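# Hang a framed picture on two wall hooks by its wire

## Task

Put the picture's back wire over both wall hooks so that it hangs upright, level and facing outward. It fails if it drops onto the hooks rather than being set on them.

## Robot and tools

ROBOT. Two arms, left_arm and right_arm, each with a two-finger parallel gripper and a wrist camera. Calibrated bases in the scene frame: left_arm at (+0.027, +0.357, +0.049) m, quat_wxyz (+1.000, 0, 0, -0.017); right_arm at (-0.019, -0.263, +0.041) m, quat_wxyz (+1.000, 0, 0, +0.023). A two-camera stand is fixed to the floor behind them. A loose object may occasionally get a short shove from outside.

FRAME. Scene frame: origin at table-top height, halfway between the nominal bases; +x points out over the table, +z up, left_arm sits toward +y. Reported end_effector_position (m) and end_effector_quat_wxyz use this frame; the position is the point between the finger pads, just behind the tips. Gripper axes: fingers point along its +z, they close along its y. Printed poses can be a few cm off, worse when the arm reaches far.

ROW FORMAT (shared by execute_actions and move). One row is 14 numbers, each in [-1, 1], always both arms: left_arm dx, dy, dz, rx, ry, rz, opening, then right_arm the same seven. dx to rz are an OFFSET along scene-frame axes, measured from that arm's Hand target at the start of the action or move (not from the previous row). Scale: 1.0 = 0.6 m for dx/dy/dz, 180 degrees for the rotation vector rx/ry/rz; the arm rotates about its Hand target position. A translation longer than 1.0 may be shortened along its line. Opening is ABSOLUTE: +1 fully open (about 87 mm pad gap), +0.5 about 69, 0 about 43, -0.5 about 18, -1 closed. Six zeros re-request the current Hand target; a 0 opening is a real command, so resend the current opening to leave a gripper alone.

execute_actions(actions, cameras). actions: a list of actions; each action is up to 15 rows, one per 1/30 s step; if shorter, its final row is held for the rest of the 15 steps. Each new action counts from the Hand target as it then is, so repeating an offset keeps moving. cameras: list of names, ["all"], [] or null; images come only for an empty actions list or when asked. Empty actions also reports the scene number.

move(target, speed, blend, opening_speed, blocking, cameras). Drives each gripper in a straight line toward its target. target: one 14-number row, or up to 15 rows, every row an offset from the same starting Hand targets. speed: m/s, 0.002 to 2.9, default 0.25 (rotation up to twice that in rad/s); one value or one per target. blend: metres of corner rounding per target, 0 = stop at each. opening_speed: rate on the -1..+1 scale per second, at least 0.2. blocking=false returns after about 0.5 s while the motion continues. Paths last at least 0.5 s and are cut at 10 s; no obstacle avoidance, including the other arm. Faster means more lag, drift and harder impacts; pushing far beyond a contact presses harder. Do not route a gripper near its own base (it can flip the shoulder); go around. The result adds a move: line such as done, off_target, moving, held or fault, plus limits (paced = pose clipped, held = steps withheld). Done means resting within 10 mm and 2 degrees; neither done nor off_target tells you about contact.

wait(seconds 0 to 10, cameras): lets time pass holding the last commands; returns early if a running move ends. stop(cameras): brakes a running move, needing some distance. zoom_image(camera, region [x0, y0, x1, y1] pixels, max 504x504): closer look at the newest image of cam_head_left, cam_head_right, cam_high, cam_low, cam_left_wrist or cam_right_wrist (all 672x504). finished_scene(scene): ends the current scene, irreversible; the result usually reports success. The picture must stay hung with the robot released.

RESULTS. Hand target is the last commanded pose after clipping; grippers often rest short of it and waiting does not help, so resend the gap as an offset. Orientation commands are clipped to 40 degrees from the measured one per step. grip_measured reads on the same scale as the opening command (offset up to about 0.043). To hold something, command about 0.04 below the reading at first contact for full force, less for a lighter grip; about 20 N per pad. Joint torques are in Joint positions order, include gravity, are noisy, and joints 1 to 3 wrap at ±28 N m. Joint velocities may say within noise. Tool commands lists current commands.

ARM LIMITS. Joint ranges (rad): waist -2.618 to 3.054, shoulder 0.000 to 3.142, elbow 0.000 to 3.142 (straight 2.901), wrist pitch -1.571 to 1.571, wrist yaw -1.571 to 1.571, wrist roll -2.094 to 2.094. Weight and friction leave the gripper low, short or tilted, especially when stretched; small moves may go sideways or not happen; check pose after each move. Motors heat when loaded, stretched or straining: MOTOR HOT at 75 °C, fold-and-idle fault at 90 °C, arm collapse at 100 °C.

CAMERAS. Calibration (K, distortion, T_world_to_cam) is given per camera; fixed cameras may have shifted up to 2.3 degrees and 9 mm; wrist camera poses follow joint readings and can lag during motion.

AVOID. Dropping the picture or releasing it while it moves; letting it fall onto the hooks; anything leaving the table; striking the wall, hooks or table hard; grippers or wrist cameras touching each other (the clearance check does not prevent it); one gripper squeezing the other's fingers; straining camera cables; arm stops and faults.

Each tool is called as name([rows], argument=value, ...), one row to a line, values as JSON.

## Session

execute_actions(actions=[])

Scene clock: 0.00 s.
left_arm: end_effector_position=(+0.4157, +0.3596, +0.1151) grip_measured=+1.000 end_effector_quat_wxyz=(+0.593, -0.019, +0.805, +0.008) | right_arm: end_effector_position=(+0.3579, -0.2489, +0.0802) grip_measured=+1.000 end_effector_quat_wxyz=(+0.544, -0.001, +0.839, -0.026)
Joint positions: left_arm=[0.021 1.518 0.381 0.835 -0.047 -0.025 1] | right_arm=[0.051 1.539 0.392 0.724 0.131 0.011 1]
Joint velocities: within noise
Joint torques (N m): no reading
Heat: left arm: 26 °C; right arm: 26 °C.
Hand target: left_arm +0.4172, +0.3596, +0.1179; +0.595, -0.019, +0.803, +0.008 | right_arm +0.3636, -0.2484, +0.0896; +0.556, +0.001, +0.831, -0.024
Tool commands: left_gripper/opening=+1.0 right_gripper/opening=+1.0

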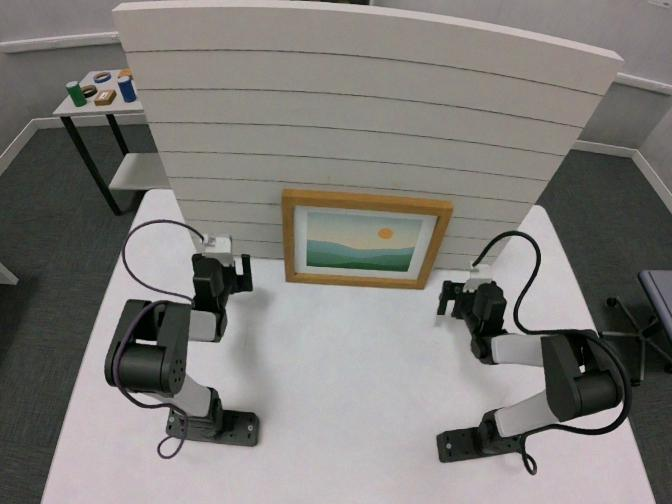

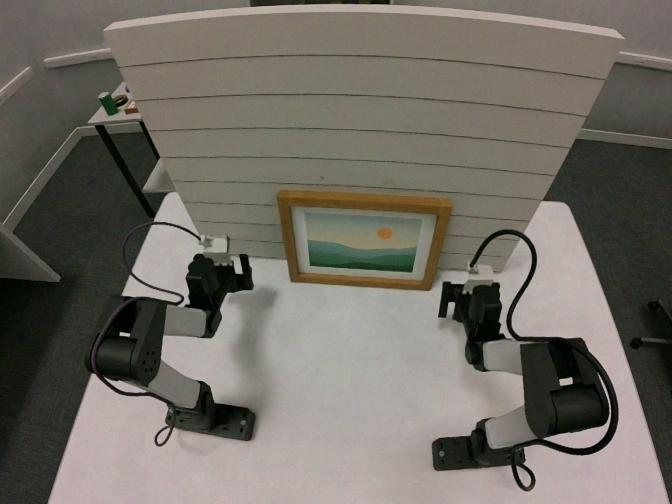

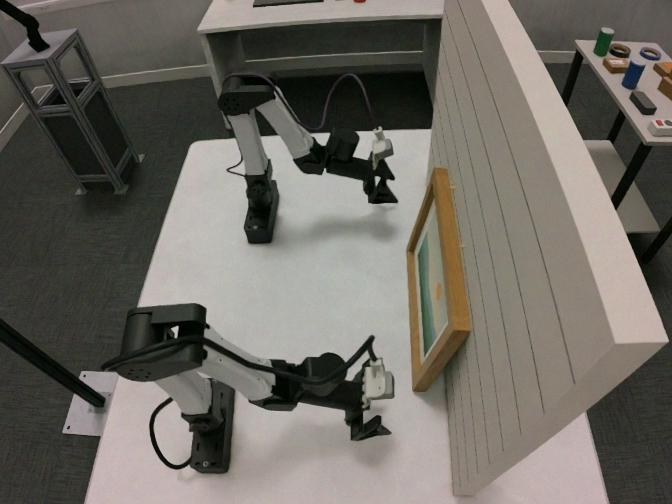

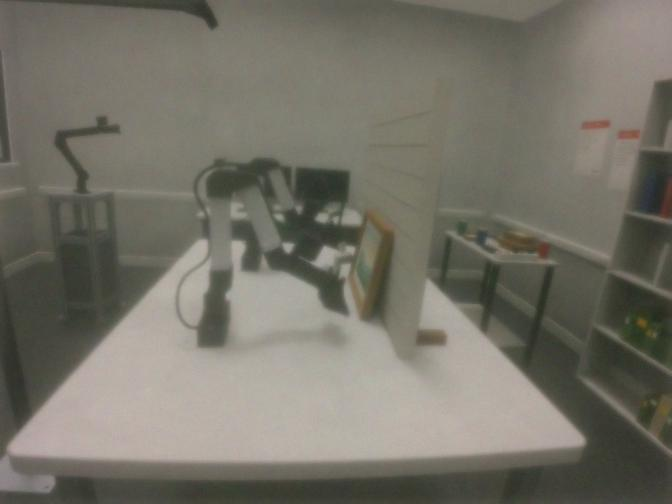

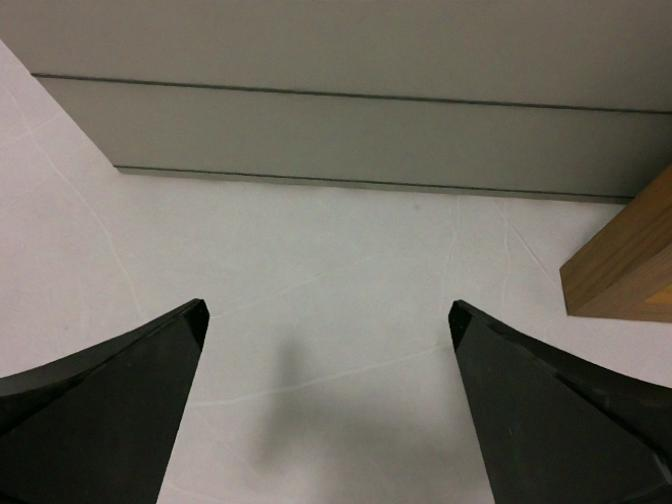

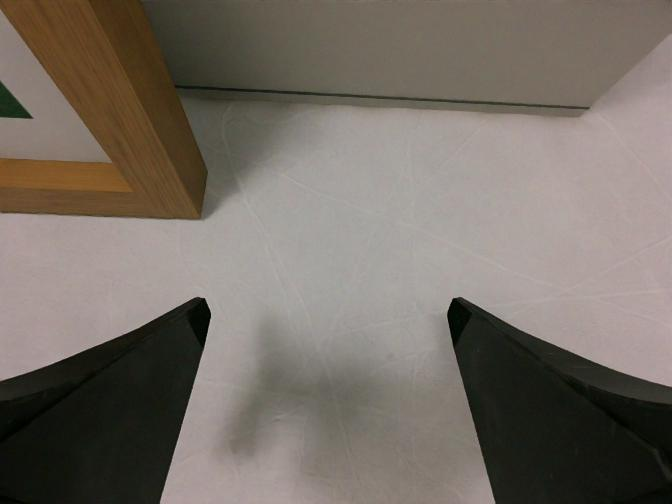

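zoom_image(camera="cam_head_left", region=[240, 80, 500, 300])

zoom_image(camera="cam_high", region=[380, 140, 500, 400])

zoom_image(camera="cam_low", region=[300, 160, 460, 350])

zoom_image(camera="cam_head_right", region=[240, 80, 500, 300])

Scaled by 1.938 from the camera's 672x504 image, which has a finer 960x720 frame.

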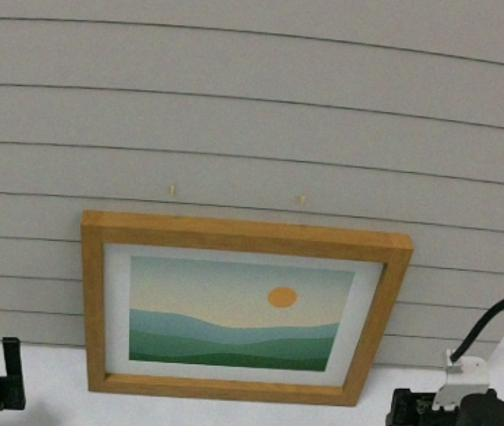

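Scaled by 1.938 from the camera's 672x504 image, which has a finer 960x720 frame.

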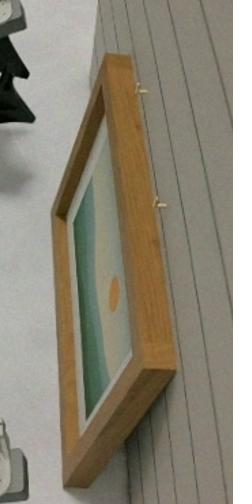

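Scaled by 2.653 from the camera's 672x504 image, which has a finer 960x720 frame.

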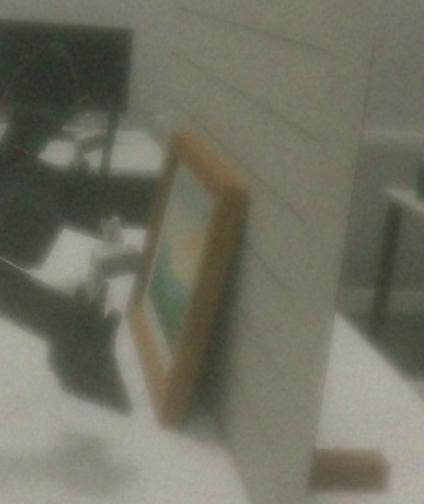

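Scaled by 1.938 from the camera's 672x504 image, which has a finer 960x720 frame.

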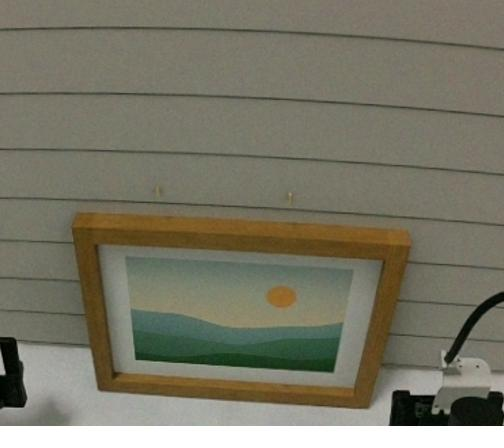

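move(target=[-0.145,-0.258,0.087,0.004,-0.044,-0.0125,1,-0.056,0.106,0.134,0.0112,-0.0745,0.0105,1], cameras=["all"])

Scene clock: 17.77 s.
left_arm: end_effector_position=(+0.3265, +0.2083, +0.1630) grip_measured=+1.000 end_effector_quat_wxyz=(+0.646, +0.011, +0.763, +0.001) | right_arm: end_effector_position=(+0.3321, -0.1849, +0.1673) grip_measured=+1.000 end_effector_quat_wxyz=(+0.645, -0.009, +0.764, -0.004)
Joint positions: left_arm=[-0.8 1.235 0.304 0.689 -0.807 -0.16 1] | right_arm=[0.353 1.202 0.326 0.695 0.389 0.052 1]
Joint torques (N m): left_arm=[-0.65 -2.43 7.87 1.46 -0.29 -0.13] | right_arm=[1.01 -3.9 6.61 1.79 0.15 0.24]
Heat: left arm: 27 °C; right arm: 27 °C.
Hand target: left_arm +0.3302, +0.2048, +0.1699; +0.649, +0.000, +0.761, +0.000 | right_arm +0.3300, -0.1848, +0.1701; +0.650, +0.000, +0.760, +0.000
Off the commanded pose: left_arm 0.009 m, 1 deg | right_arm 0.003 m, 1 deg.
move: done
camera_calibration:
cam_left_wrist: T_world_to_cam=[[-0.00848809, -0.999929, -0.00833578, 0.209855], [-0.865249, 0.0115231, -0.501209, 0.382476], [0.50127, 0.00295822, -0.865286, 0.12407], [0, 0, 0, 1]] pos_world=[0.270525, 0.205066, 0.300806]
cam_right_wrist: T_world_to_cam=[[0.0188378, -0.9994, 0.0290508, -0.197466], [-0.865969, -0.030832, -0.499146, 0.386755], [0.499742, -0.0157543, -0.866031, 0.120926], [0, 0, 0, 1]] pos_world=[0.278206, -0.183518, 0.303509]

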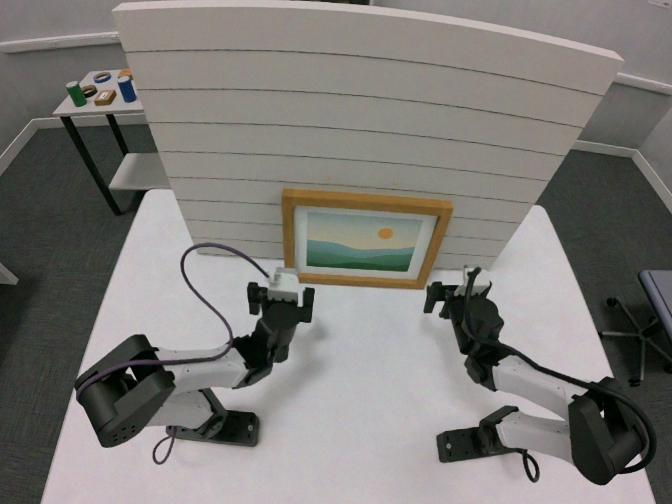

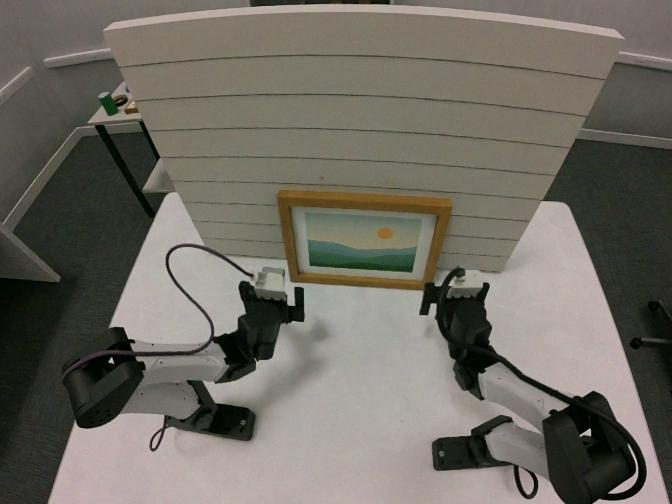

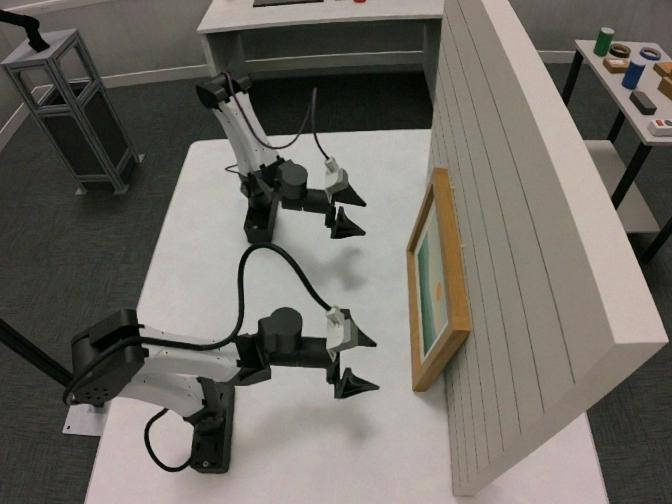

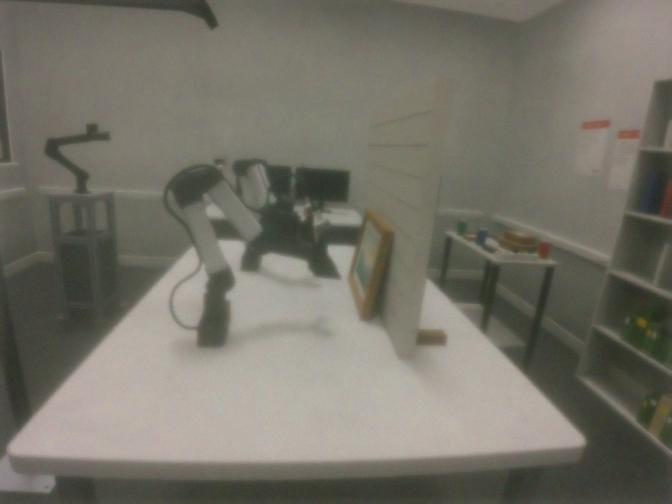

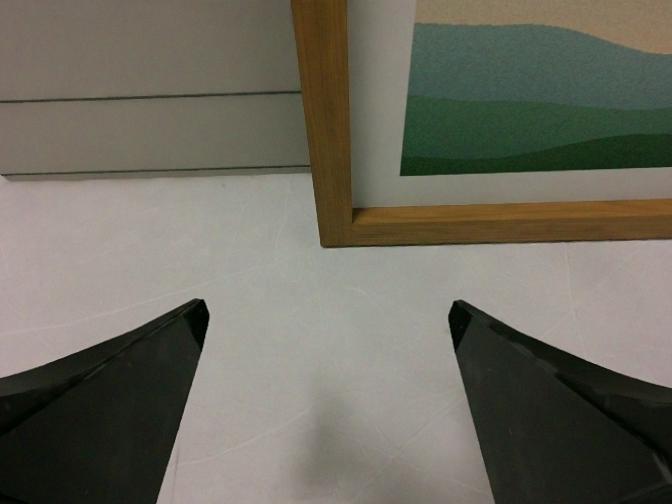

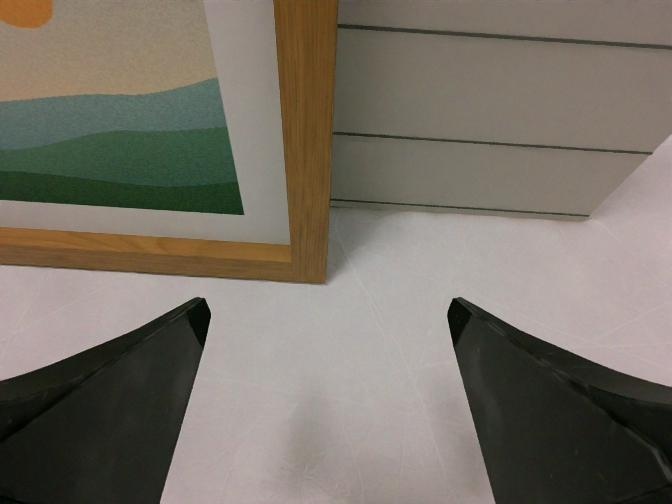

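move(target=[0.208,0.007,0.01,0,0,0,0.7,0.177,0.023,0.005,0,0,0,0.7], speed=0.12, cameras=["all"])

zoom_image(camera="cam_high", region=[340, 140, 520, 420])

zoom_image(camera="cam_low", region=[300, 160, 460, 350])

Scene clock: 30.33 s.
left_arm: end_effector_position=(+0.4469, +0.2128, +0.1676) grip_measured=+0.700 end_effector_quat_wxyz=(+0.640, -0.001, +0.768, +0.005) | right_arm: end_effector_position=(+0.4233, -0.1752, +0.1549) grip_measured=+0.700 end_effector_quat_wxyz=(+0.628, -0.002, +0.778, -0.012)
Joint positions: left_arm=[-0.486 1.63 0.648 0.772 -0.518 -0.098 0.85] | right_arm=[0.27 1.626 0.651 0.75 0.326 0.052 0.85]
Joint torques (N m): left_arm=[0.23 -5.3 7.66 1.8 0 0.09] | right_arm=[-0.36 -4.9 10.52 2.09 -0.14 0.09]
Heat: left arm: 27 °C; right arm: 29 °C.
Hand target: left_arm +0.4549, +0.2090, +0.1760; +0.649, +0.000, +0.761, +0.000 | right_arm +0.4362, -0.1710, +0.1731; +0.650, +0.000, +0.760, +0.000
Off the commanded pose: left_arm 0.012 m, 1 deg | right_arm 0.023 m, 4 deg.
move: off_target (left_arm, right_arm)
camera_calibration:
cam_left_wrist: T_world_to_cam=[[0.0138903, -0.999902, 0.00163342, 0.203784], [-0.872586, -0.0129194, -0.488289, 0.495245], [0.488262, 0.00535721, -0.87268, 0.0742831], [0, 0, 0, 1]] pos_world=[0.393043, 0.209764, 0.306315]
cam_right_wrist: T_world_to_cam=[[-0.000917634, -0.999497, 0.0316989, -0.181062], [-0.887924, -0.0137668, -0.459785, 0.465977], [0.45999, -0.0285681, -0.887464, 0.0826633], [0, 0, 0, 1]] pos_world=[0.375562, -0.172195, 0.29335]

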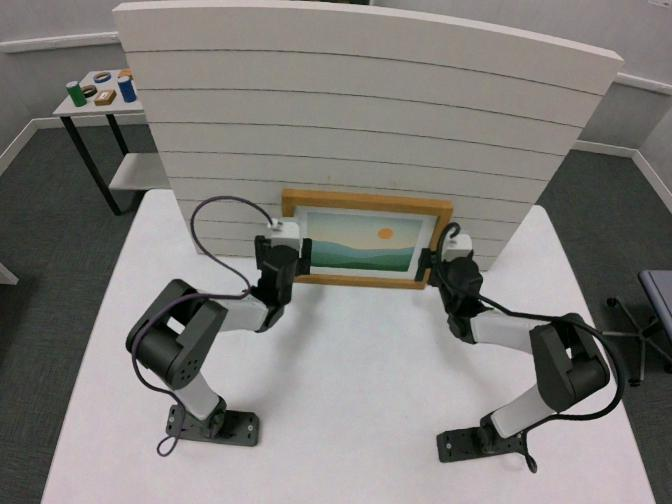

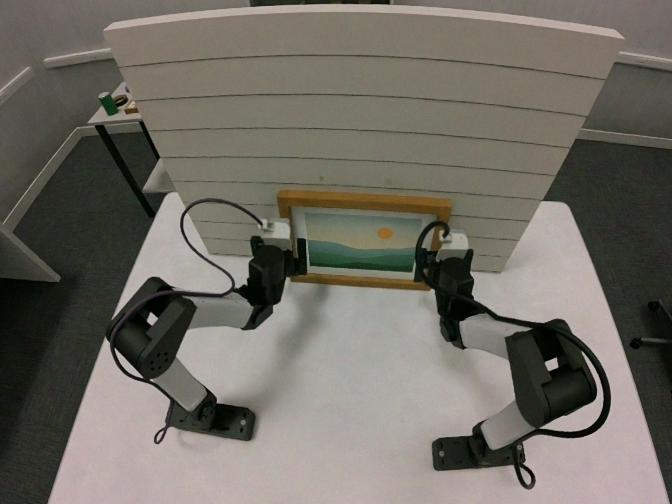

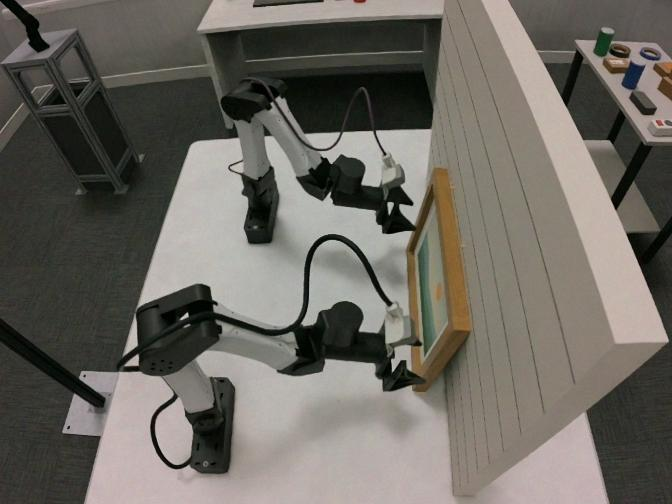

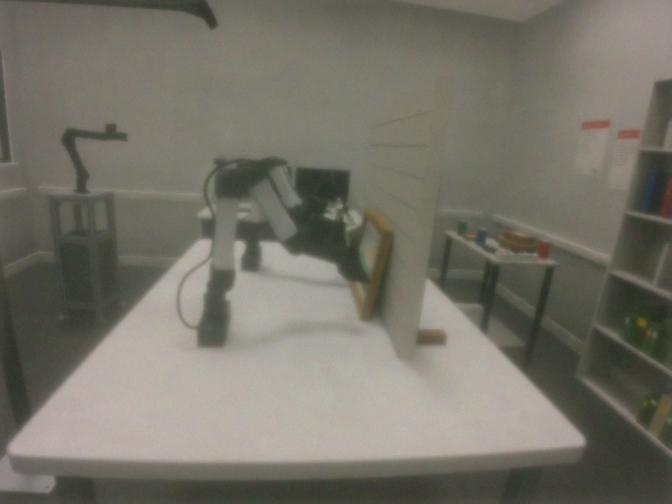

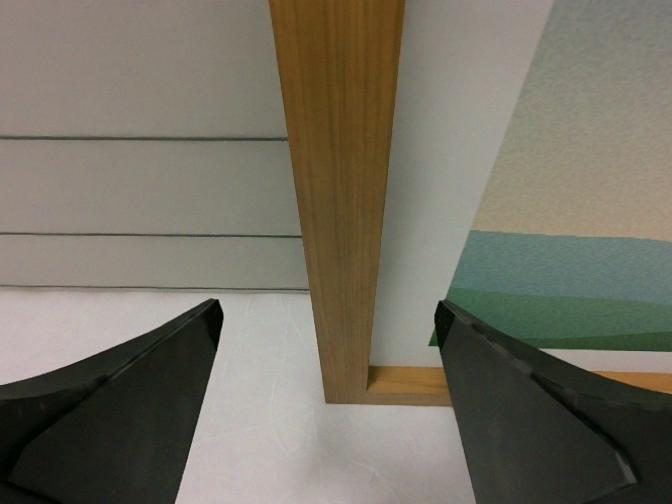

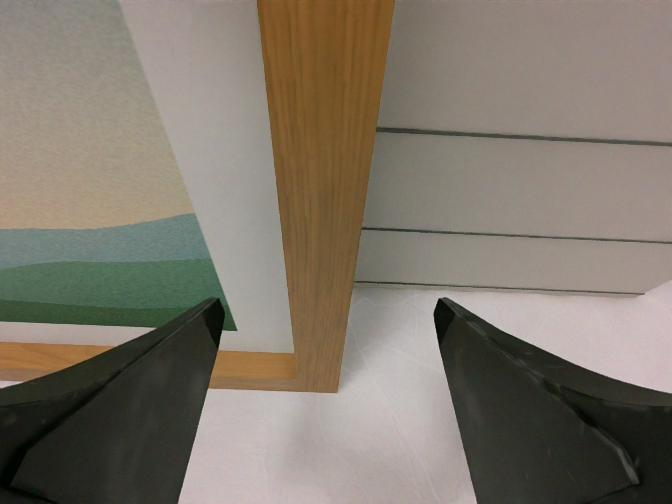

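Scaled by 1.800 from the camera's 672x504 image, which has a finer 960x720 frame.

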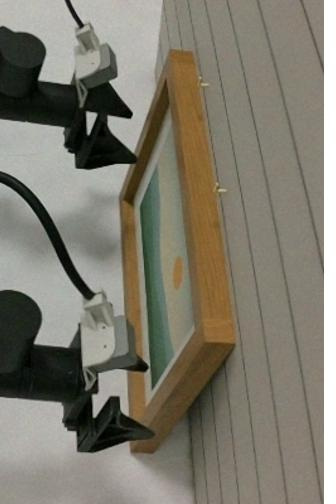

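Scaled by 2.653 from the camera's 672x504 image, which has a finer 960x720 frame.

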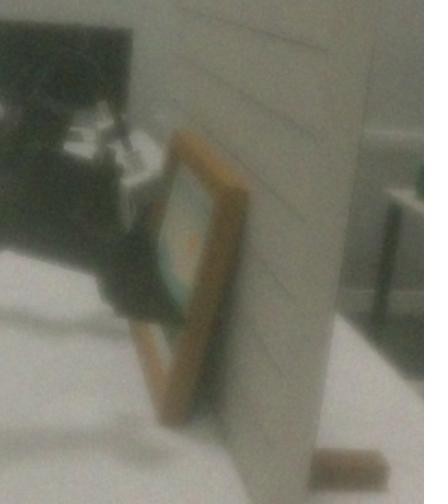

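move(target=[0.045,-0.0115,0.008,0,-0.005,0,0.5,0.05,0.008,0.027,0,-0.02,0,0.5], speed=0.06, cameras=["cam_high","cam_left_wrist","cam_right_wrist"])

zoom_image(camera="cam_high", region=[340, 140, 520, 420])

Scene clock: 34.77 s.
left_arm: end_effector_position=(+0.4718, +0.2053, +0.1722) grip_measured=+0.500 end_effector_quat_wxyz=(+0.646, +0.001, +0.764, +0.005) | right_arm: end_effector_position=(+0.4522, -0.1698, +0.1692) grip_measured=+0.500 end_effector_quat_wxyz=(+0.649, -0.002, +0.761, -0.011)
Joint positions: left_arm=[-0.468 1.712 0.746 0.774 -0.5 -0.084 0.75] | right_arm=[0.261 1.709 0.75 0.792 0.318 0.032 0.75]
Joint torques (N m): left_arm=[0.51 -5.6 8.25 1.81 0.03 0.05] | right_arm=[-0.5 -5.3 11 2.18 -0.19 0.1]
Heat: left arm: 28 °C; right arm: 30 °C.
Hand target: left_arm +0.4819, +0.2021, +0.1808; +0.655, +0.000, +0.756, +0.000 | right_arm +0.4662, -0.1663, +0.1893; +0.674, +0.000, +0.739, +0.000
Off the commanded pose: left_arm 0.014 m, 2 deg | right_arm 0.025 m, 4 deg.
move: off_target (left_arm, right_arm)
camera_calibration:
cam_left_wrist: T_world_to_cam=[[0.0114141, -0.999935, -0.000108666, 0.197336], [-0.865619, -0.00982647, -0.500607, 0.517259], [0.500573, 0.00580802, -0.865675, 0.0590761], [0, 0, 0, 1]] pos_world=[0.415925, 0.202063, 0.310106]
cam_right_wrist: T_world_to_cam=[[-0.000952872, -0.999479, 0.0322664, -0.176265], [-0.861349, -0.0155714, -0.507776, 0.494052], [0.508013, -0.0282765, -0.860885, 0.056037], [0, 0, 0, 1]] pos_world=[0.396915, -0.166896, 0.304796]
Images, in order (width x height): cam_high 672x504, cam_left_wrist 672x504, cam_right_wrist 672x504.

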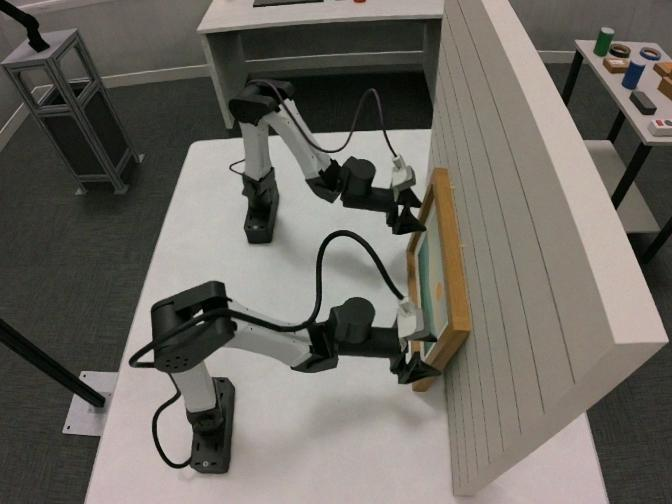

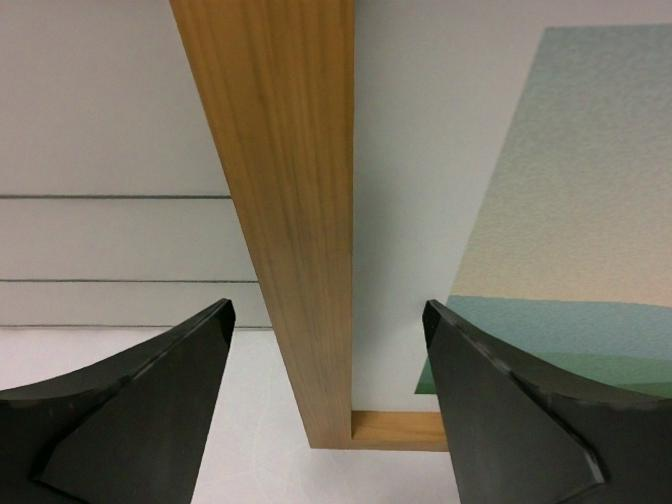

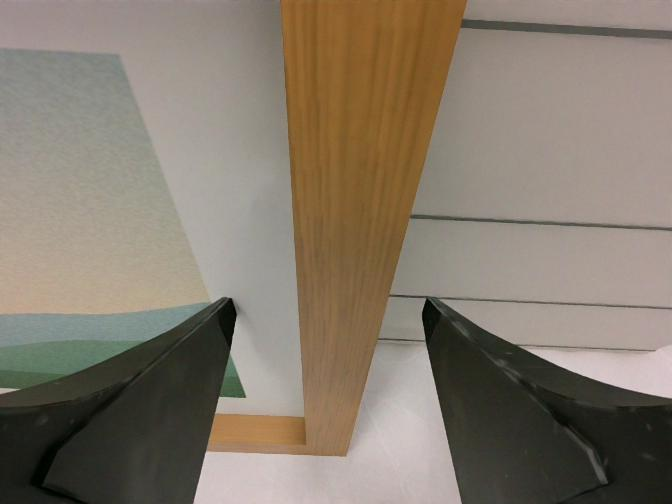

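Scaled by 1.800 from the camera's 672x504 image, which has a finer 960x720 frame.

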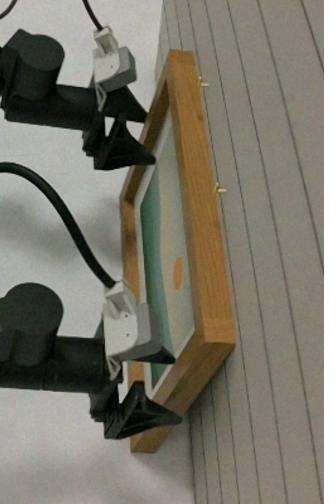

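move(target=[0,0.01,0,0,0,0,0.0,0,-0.007,0,0,0,0,0.0], speed=0.06, opening_speed=0.4, cameras=["cam_left_wrist","cam_right_wrist"])

Scene clock: 40.27 s.
left_arm: end_effector_position=(+0.4727, +0.2023, +0.1716) grip_measured=+0.000 end_effector_quat_wxyz=(+0.644, +0.010, +0.765, -0.007) | right_arm: end_effector_position=(+0.4529, -0.1661, +0.1695) grip_measured=+0.000 end_effector_quat_wxyz=(+0.649, -0.012, +0.760, +0.001)
Joint positions: left_arm=[-0.46 1.712 0.746 0.774 -0.462 -0.084 0.5] | right_arm=[0.255 1.709 0.75 0.795 0.282 0.031 0.5]
Joint torques (N m): left_arm=[1.31 -6.43 7.35 1.85 -0.17 0.1] | right_arm=[-1.17 -5.57 10.55 2.17 0.05 0.08]
Heat: left arm: 29 °C; right arm: 30 °C.
Hand target: left_arm +0.4819, +0.2082, +0.1808; +0.655, +0.000, +0.756, +0.000 | right_arm +0.4662, -0.1704, +0.1893; +0.673, +0.000, +0.739, +0.000
Off the commanded pose: left_arm 0.014 m, 2 deg | right_arm 0.024 m, 4 deg.
move: off_target (left_arm, right_arm)
camera_calibration:
cam_left_wrist: T_world_to_cam=[[-0.0176885, -0.999826, 0.0059109, 0.207007], [-0.867288, 0.0124016, -0.497653, 0.513575], [0.497493, -0.0139292, -0.867356, 0.063814], [0, 0, 0, 1]] pos_world=[0.417332, 0.201491, 0.309708]
cam_right_wrist: T_world_to_cam=[[0.02949, -0.999214, 0.0264958, -0.185306], [-0.860181, -0.0388705, -0.508505, 0.490618], [0.509135, -0.00779537, -0.860651, 0.0589194], [0, 0, 0, 1]] pos_world=[0.397488, -0.165631, 0.305101]
Images, in order (width x height): cam_left_wrist 672x504, cam_right_wrist 672x504.

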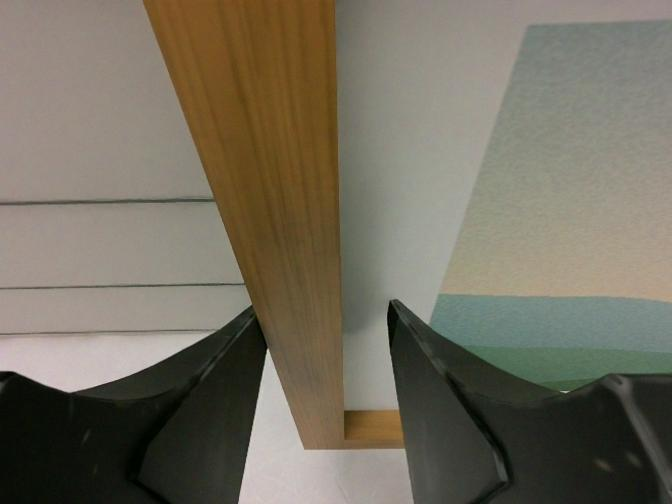

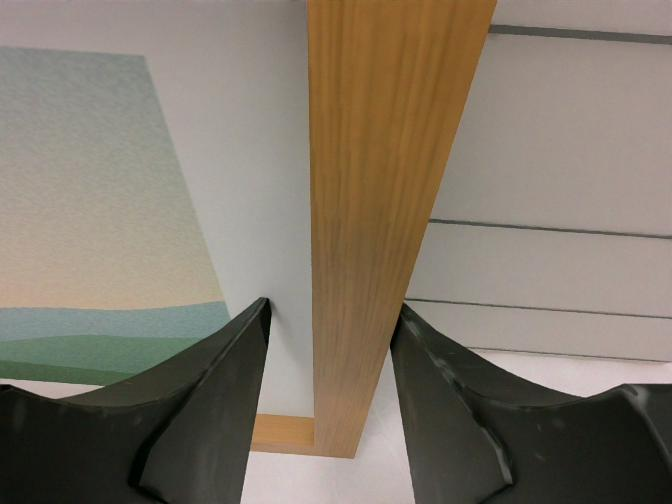

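move(target=[0,0.009,0,0,0,0,-0.18,0,-0.009,0,0,0,0,-0.18], speed=0.06, opening_speed=0.2, cameras=["cam_left_wrist","cam_right_wrist"])

Scene clock: 43.40 s.
left_arm: end_effector_position=(+0.4747, +0.2065, +0.1715) grip_measured=-0.179 end_effector_quat_wxyz=(+0.644, +0.010, +0.765, -0.006) | right_arm: end_effector_position=(+0.4543, -0.1703, +0.1697) grip_measured=-0.179 end_effector_quat_wxyz=(+0.649, -0.012, +0.760, +0.002)
Joint positions: left_arm=[-0.446 1.712 0.746 0.774 -0.45 -0.08 0.41] | right_arm=[0.24 1.709 0.75 0.796 0.265 0.03 0.41]
Joint torques (N m): left_arm=[1.43 -7.13 6.58 1.89 -0.14 0.08] | right_arm=[-1.32 -5.96 9.99 2.18 0.05 0.07]
Heat: left arm: 29 °C; right arm: 31 °C.
Hand target: left_arm +0.4819, +0.2136, +0.1808; +0.655, +0.000, +0.756, +0.000 | right_arm +0.4663, -0.1759, +0.1894; +0.674, +0.000, +0.739, +0.000
Off the commanded pose: left_arm 0.014 m, 2 deg | right_arm 0.024 m, 4 deg.
move: off_target (left_arm, right_arm)
camera_calibration:
cam_left_wrist: T_world_to_cam=[[-0.0166293, -0.999855, 0.00376421, 0.211167], [-0.867811, 0.0125631, -0.496735, 0.515202], [0.496615, -0.011527, -0.867894, 0.062778], [0, 0, 0, 1]] pos_world=[0.419433, 0.205387, 0.309608]
cam_right_wrist: T_world_to_cam=[[0.0310046, -0.999213, 0.0247406, -0.189915], [-0.85994, -0.039283, -0.508881, 0.49156], [0.509452, -0.00549778, -0.860482, 0.0585229], [0, 0, 0, 1]] pos_world=[0.398786, -0.170134, 0.305202]
Images, in order (width x height): cam_left_wrist 672x504, cam_right_wrist 672x504.

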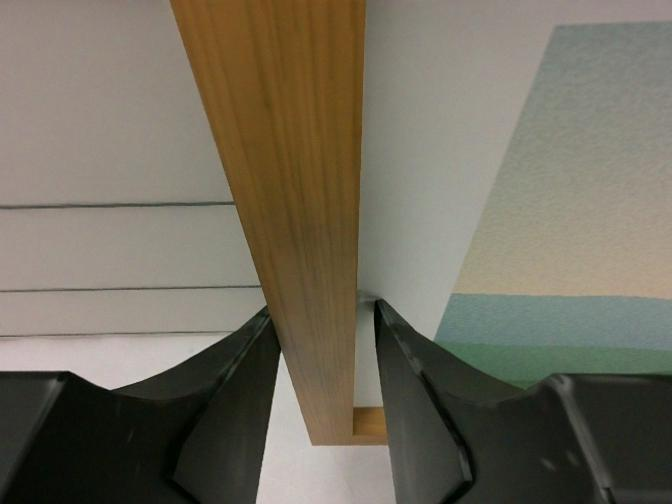

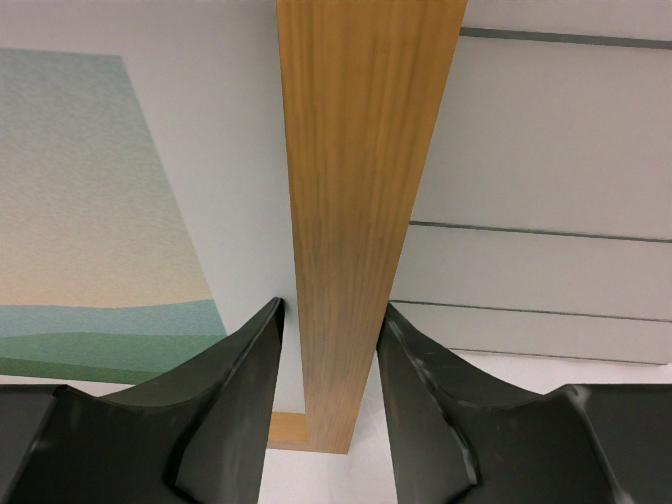

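move(target=[0,0.006,0,0,0,0,-0.7,0,-0.006,0,0,0,0,-0.7], speed=0.06, opening_speed=0.2, cameras=["cam_left_wrist","cam_right_wrist","cam_high"])

Scene clock: 47.57 s.
left_arm: end_effector_position=(+0.4762, +0.2102, +0.1714) grip_measured=-0.334 end_effector_quat_wxyz=(+0.644, +0.009, +0.765, -0.004) | right_arm: end_effector_position=(+0.4552, -0.1740, +0.1697) grip_measured=-0.332 end_effector_quat_wxyz=(+0.650, -0.010, +0.760, +0.001)
Joint positions: left_arm=[-0.436 1.712 0.746 0.774 -0.445 -0.078 0.333] | right_arm=[0.23 1.709 0.75 0.796 0.259 0.03 0.334]
Joint torques (N m): left_arm=[1.4 -7.57 6.08 1.91 -0.1 0.09] | right_arm=[-1.33 -6.19 9.66 2.19 0.01 0.07]
Heat: left arm: 29 °C; right arm: 32 °C.
Hand target: left_arm +0.4819, +0.2172, +0.1808; +0.655, +0.000, +0.756, +0.000 | right_arm +0.4662, -0.1795, +0.1894; +0.674, +0.000, +0.739, +0.000
Off the commanded pose: left_arm 0.013 m, 2 deg | right_arm 0.023 m, 4 deg.
move: off_target (left_arm, right_arm)
camera_calibration:
cam_left_wrist: T_world_to_cam=[[-0.0122375, -0.99992, 0.00323758, 0.212815], [-0.868055, 0.00901646, -0.496386, 0.517197], [0.496317, -0.00888493, -0.868096, 0.0617078], [0, 0, 0, 1]] pos_world=[0.420933, 0.208683, 0.309609]
cam_right_wrist: T_world_to_cam=[[0.0271115, -0.999343, 0.0240434, -0.191793], [-0.860027, -0.0355783, -0.509007, 0.492963], [0.509528, -0.00687804, -0.860427, 0.0578424], [0, 0, 0, 1]] pos_world=[0.399689, -0.17373, 0.305302]
Images, in order (width x height): cam_high 672x504, cam_left_wrist 672x504, cam_right_wrist 672x504.

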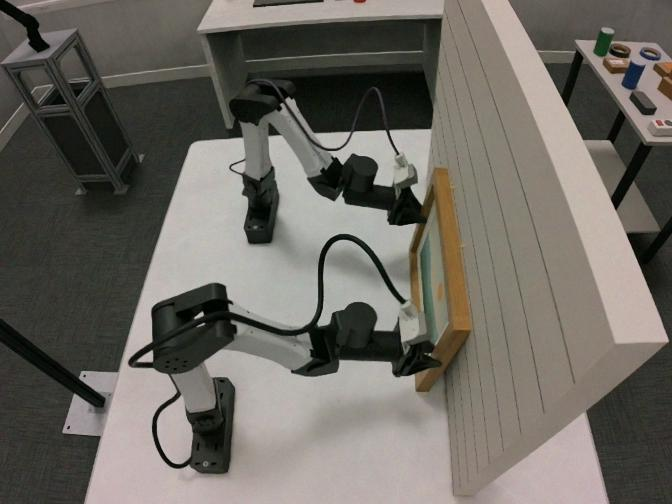

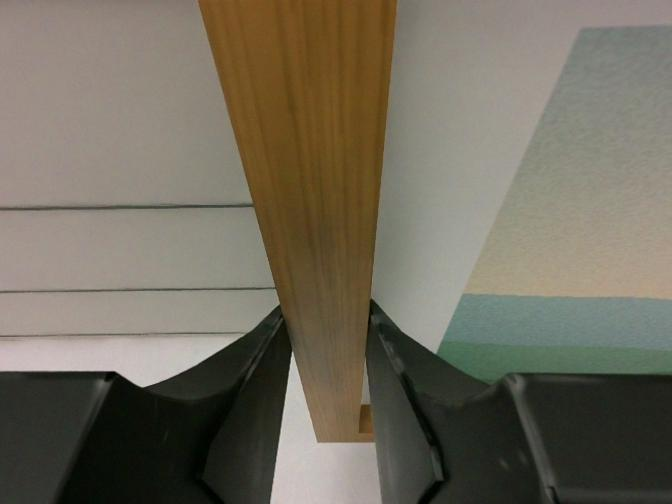

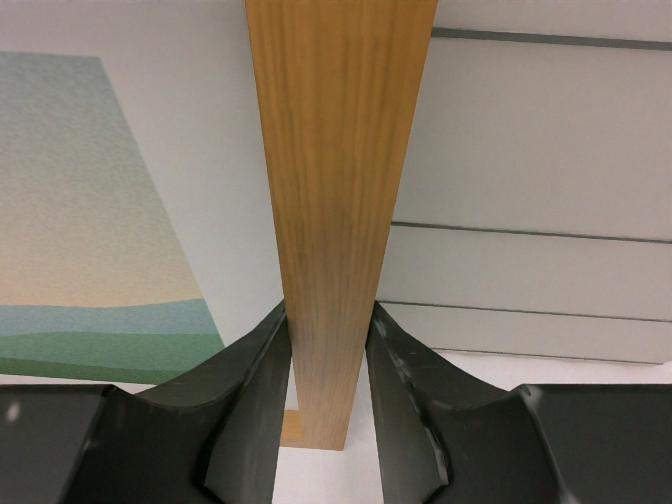

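move([
  [-0.02,0,0.06,0,0,0,-0.7,-0.02,0,0.06,0,0,0,-0.7],
  [-0.13,0,0.16,0,-0.03,0,-0.7,-0.13,0,0.16,0,-0.03,0,-0.7],
], speed=0.06, blend=0.01, cameras=["all"])

zoom_image(camera="cam_high", region=[340, 100, 520, 420])

zoom_image(camera="cam_head_left", region=[240, 80, 500, 300])

zoom_image(camera="cam_low", region=[300, 160, 460, 350])

Scene clock: 53.80 s.
left_arm: end_effector_position=(+0.4037, +0.2093, +0.2519) grip_measured=-0.335 end_effector_quat_wxyz=(+0.660, +0.015, +0.751, -0.008) | right_arm: end_effector_position=(+0.3856, -0.1743, +0.2462) grip_measured=-0.332 end_effector_quat_wxyz=(+0.661, -0.013, +0.750, +0.005)
Joint positions: left_arm=[-0.567 1.277 0.679 0.446 -0.564 -0.073 0.333] | right_arm=[0.3 1.264 0.672 0.459 0.319 0.033 0.334]
Joint torques (N m): left_arm=[-0.23 -7.72 6.26 2.2 -0.42 0.35] | right_arm=[0.46 -7.23 8.94 2.56 0.3 -0.16]
Heat: left arm: 30 °C; right arm: 33 °C.
Hand target: left_arm +0.4040, +0.2171, +0.2767; +0.690, +0.000, +0.724, +0.000 | right_arm +0.3882, -0.1794, +0.2852; +0.707, -0.001, +0.707, +0.000
Off the commanded pose: left_arm 0.026 m, 5 deg | right_arm 0.040 m, 7 deg.
move: off_target (left_arm, right_arm)
camera_calibration:
cam_left_wrist: T_world_to_cam=[[-0.0262005, -0.999657, 0.00044721, 0.217119], [-0.845096, 0.0219106, -0.534166, 0.491838], [0.533972, -0.0143733, -0.84538, 0.147688], [0, 0, 0, 1]] pos_world=[0.342477, 0.208391, 0.387478]
cam_right_wrist: T_world_to_cam=[[0.0361664, -0.999124, 0.021058, -0.194786], [-0.843697, -0.0418201, -0.535188, 0.47118], [0.5356, 0.00158929, -0.84447, 0.146604], [0, 0, 0, 1]] pos_world=[0.326057, -0.175144, 0.380074]

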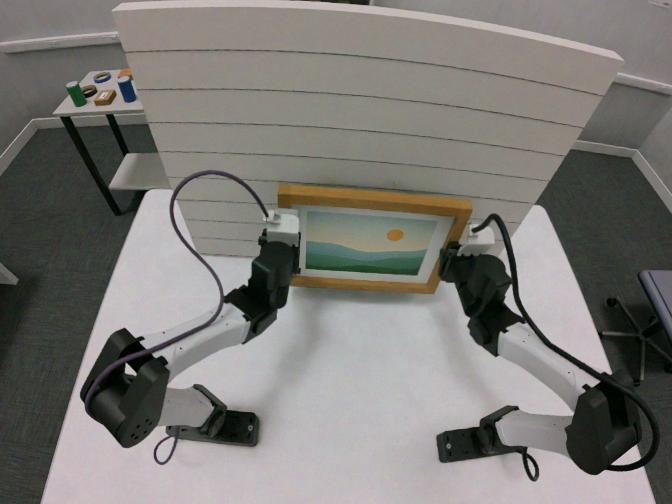

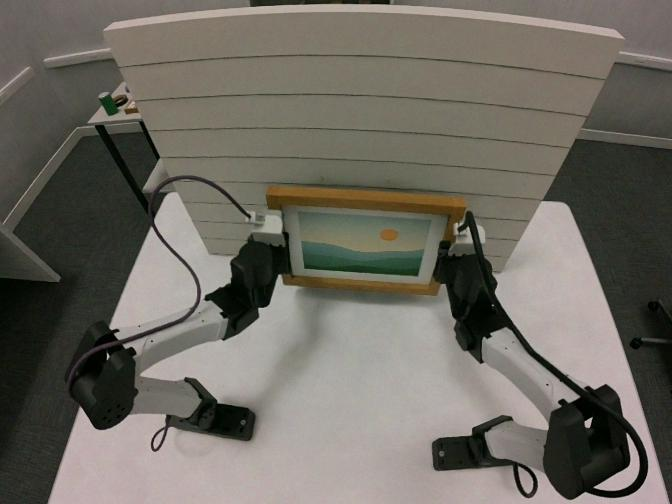

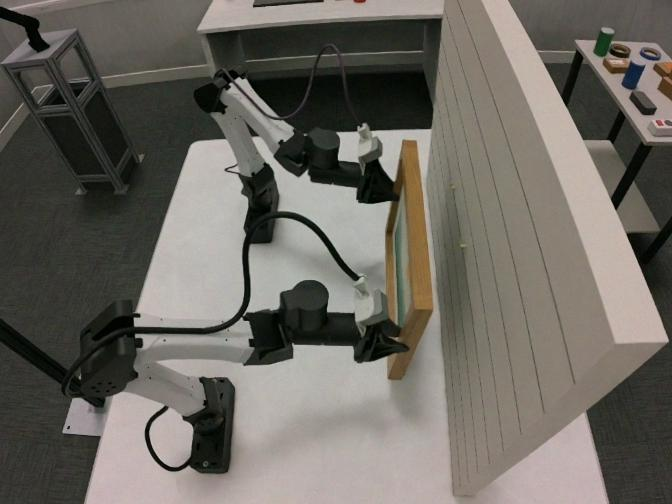

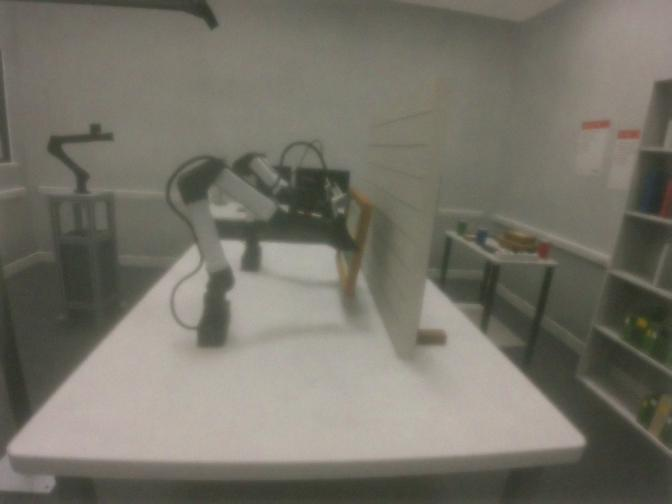

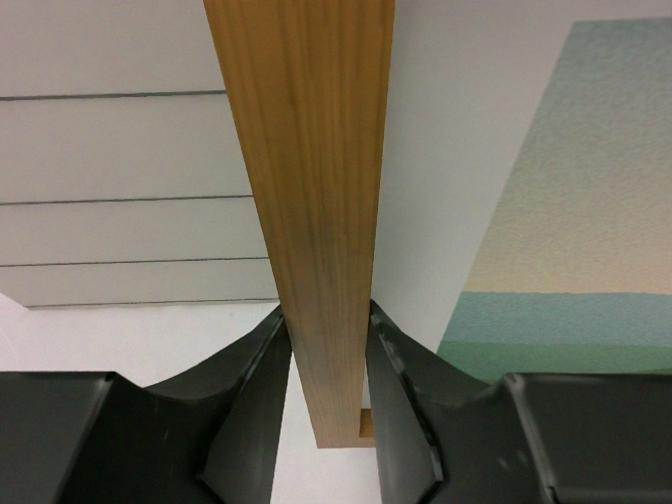

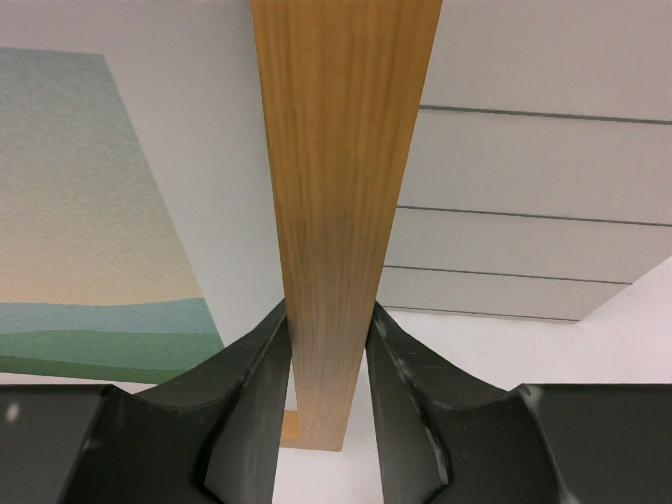

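Scaled by 1.575 from the camera's 672x504 image, which has a finer 960x720 frame.

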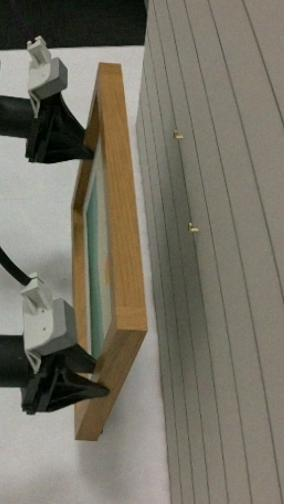

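Scaled by 1.938 from the camera's 672x504 image, which has a finer 960x720 frame.

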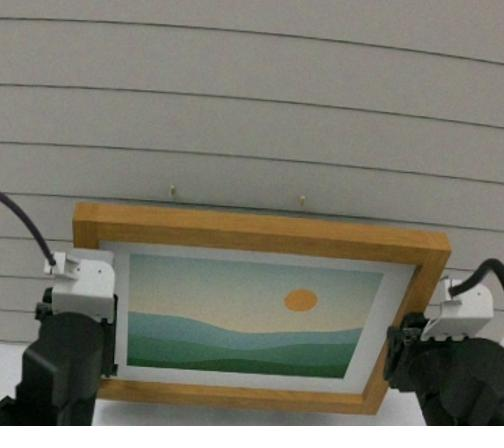

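Scaled by 2.653 from the camera's 672x504 image, which has a finer 960x720 frame.

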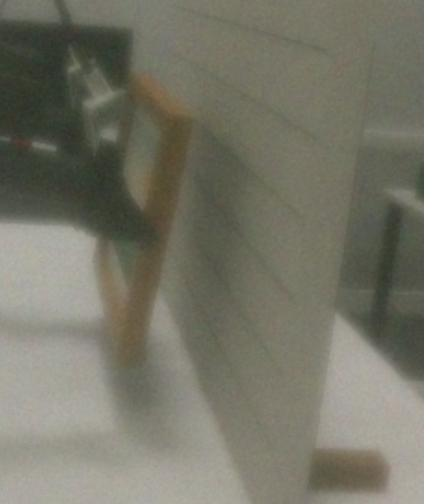

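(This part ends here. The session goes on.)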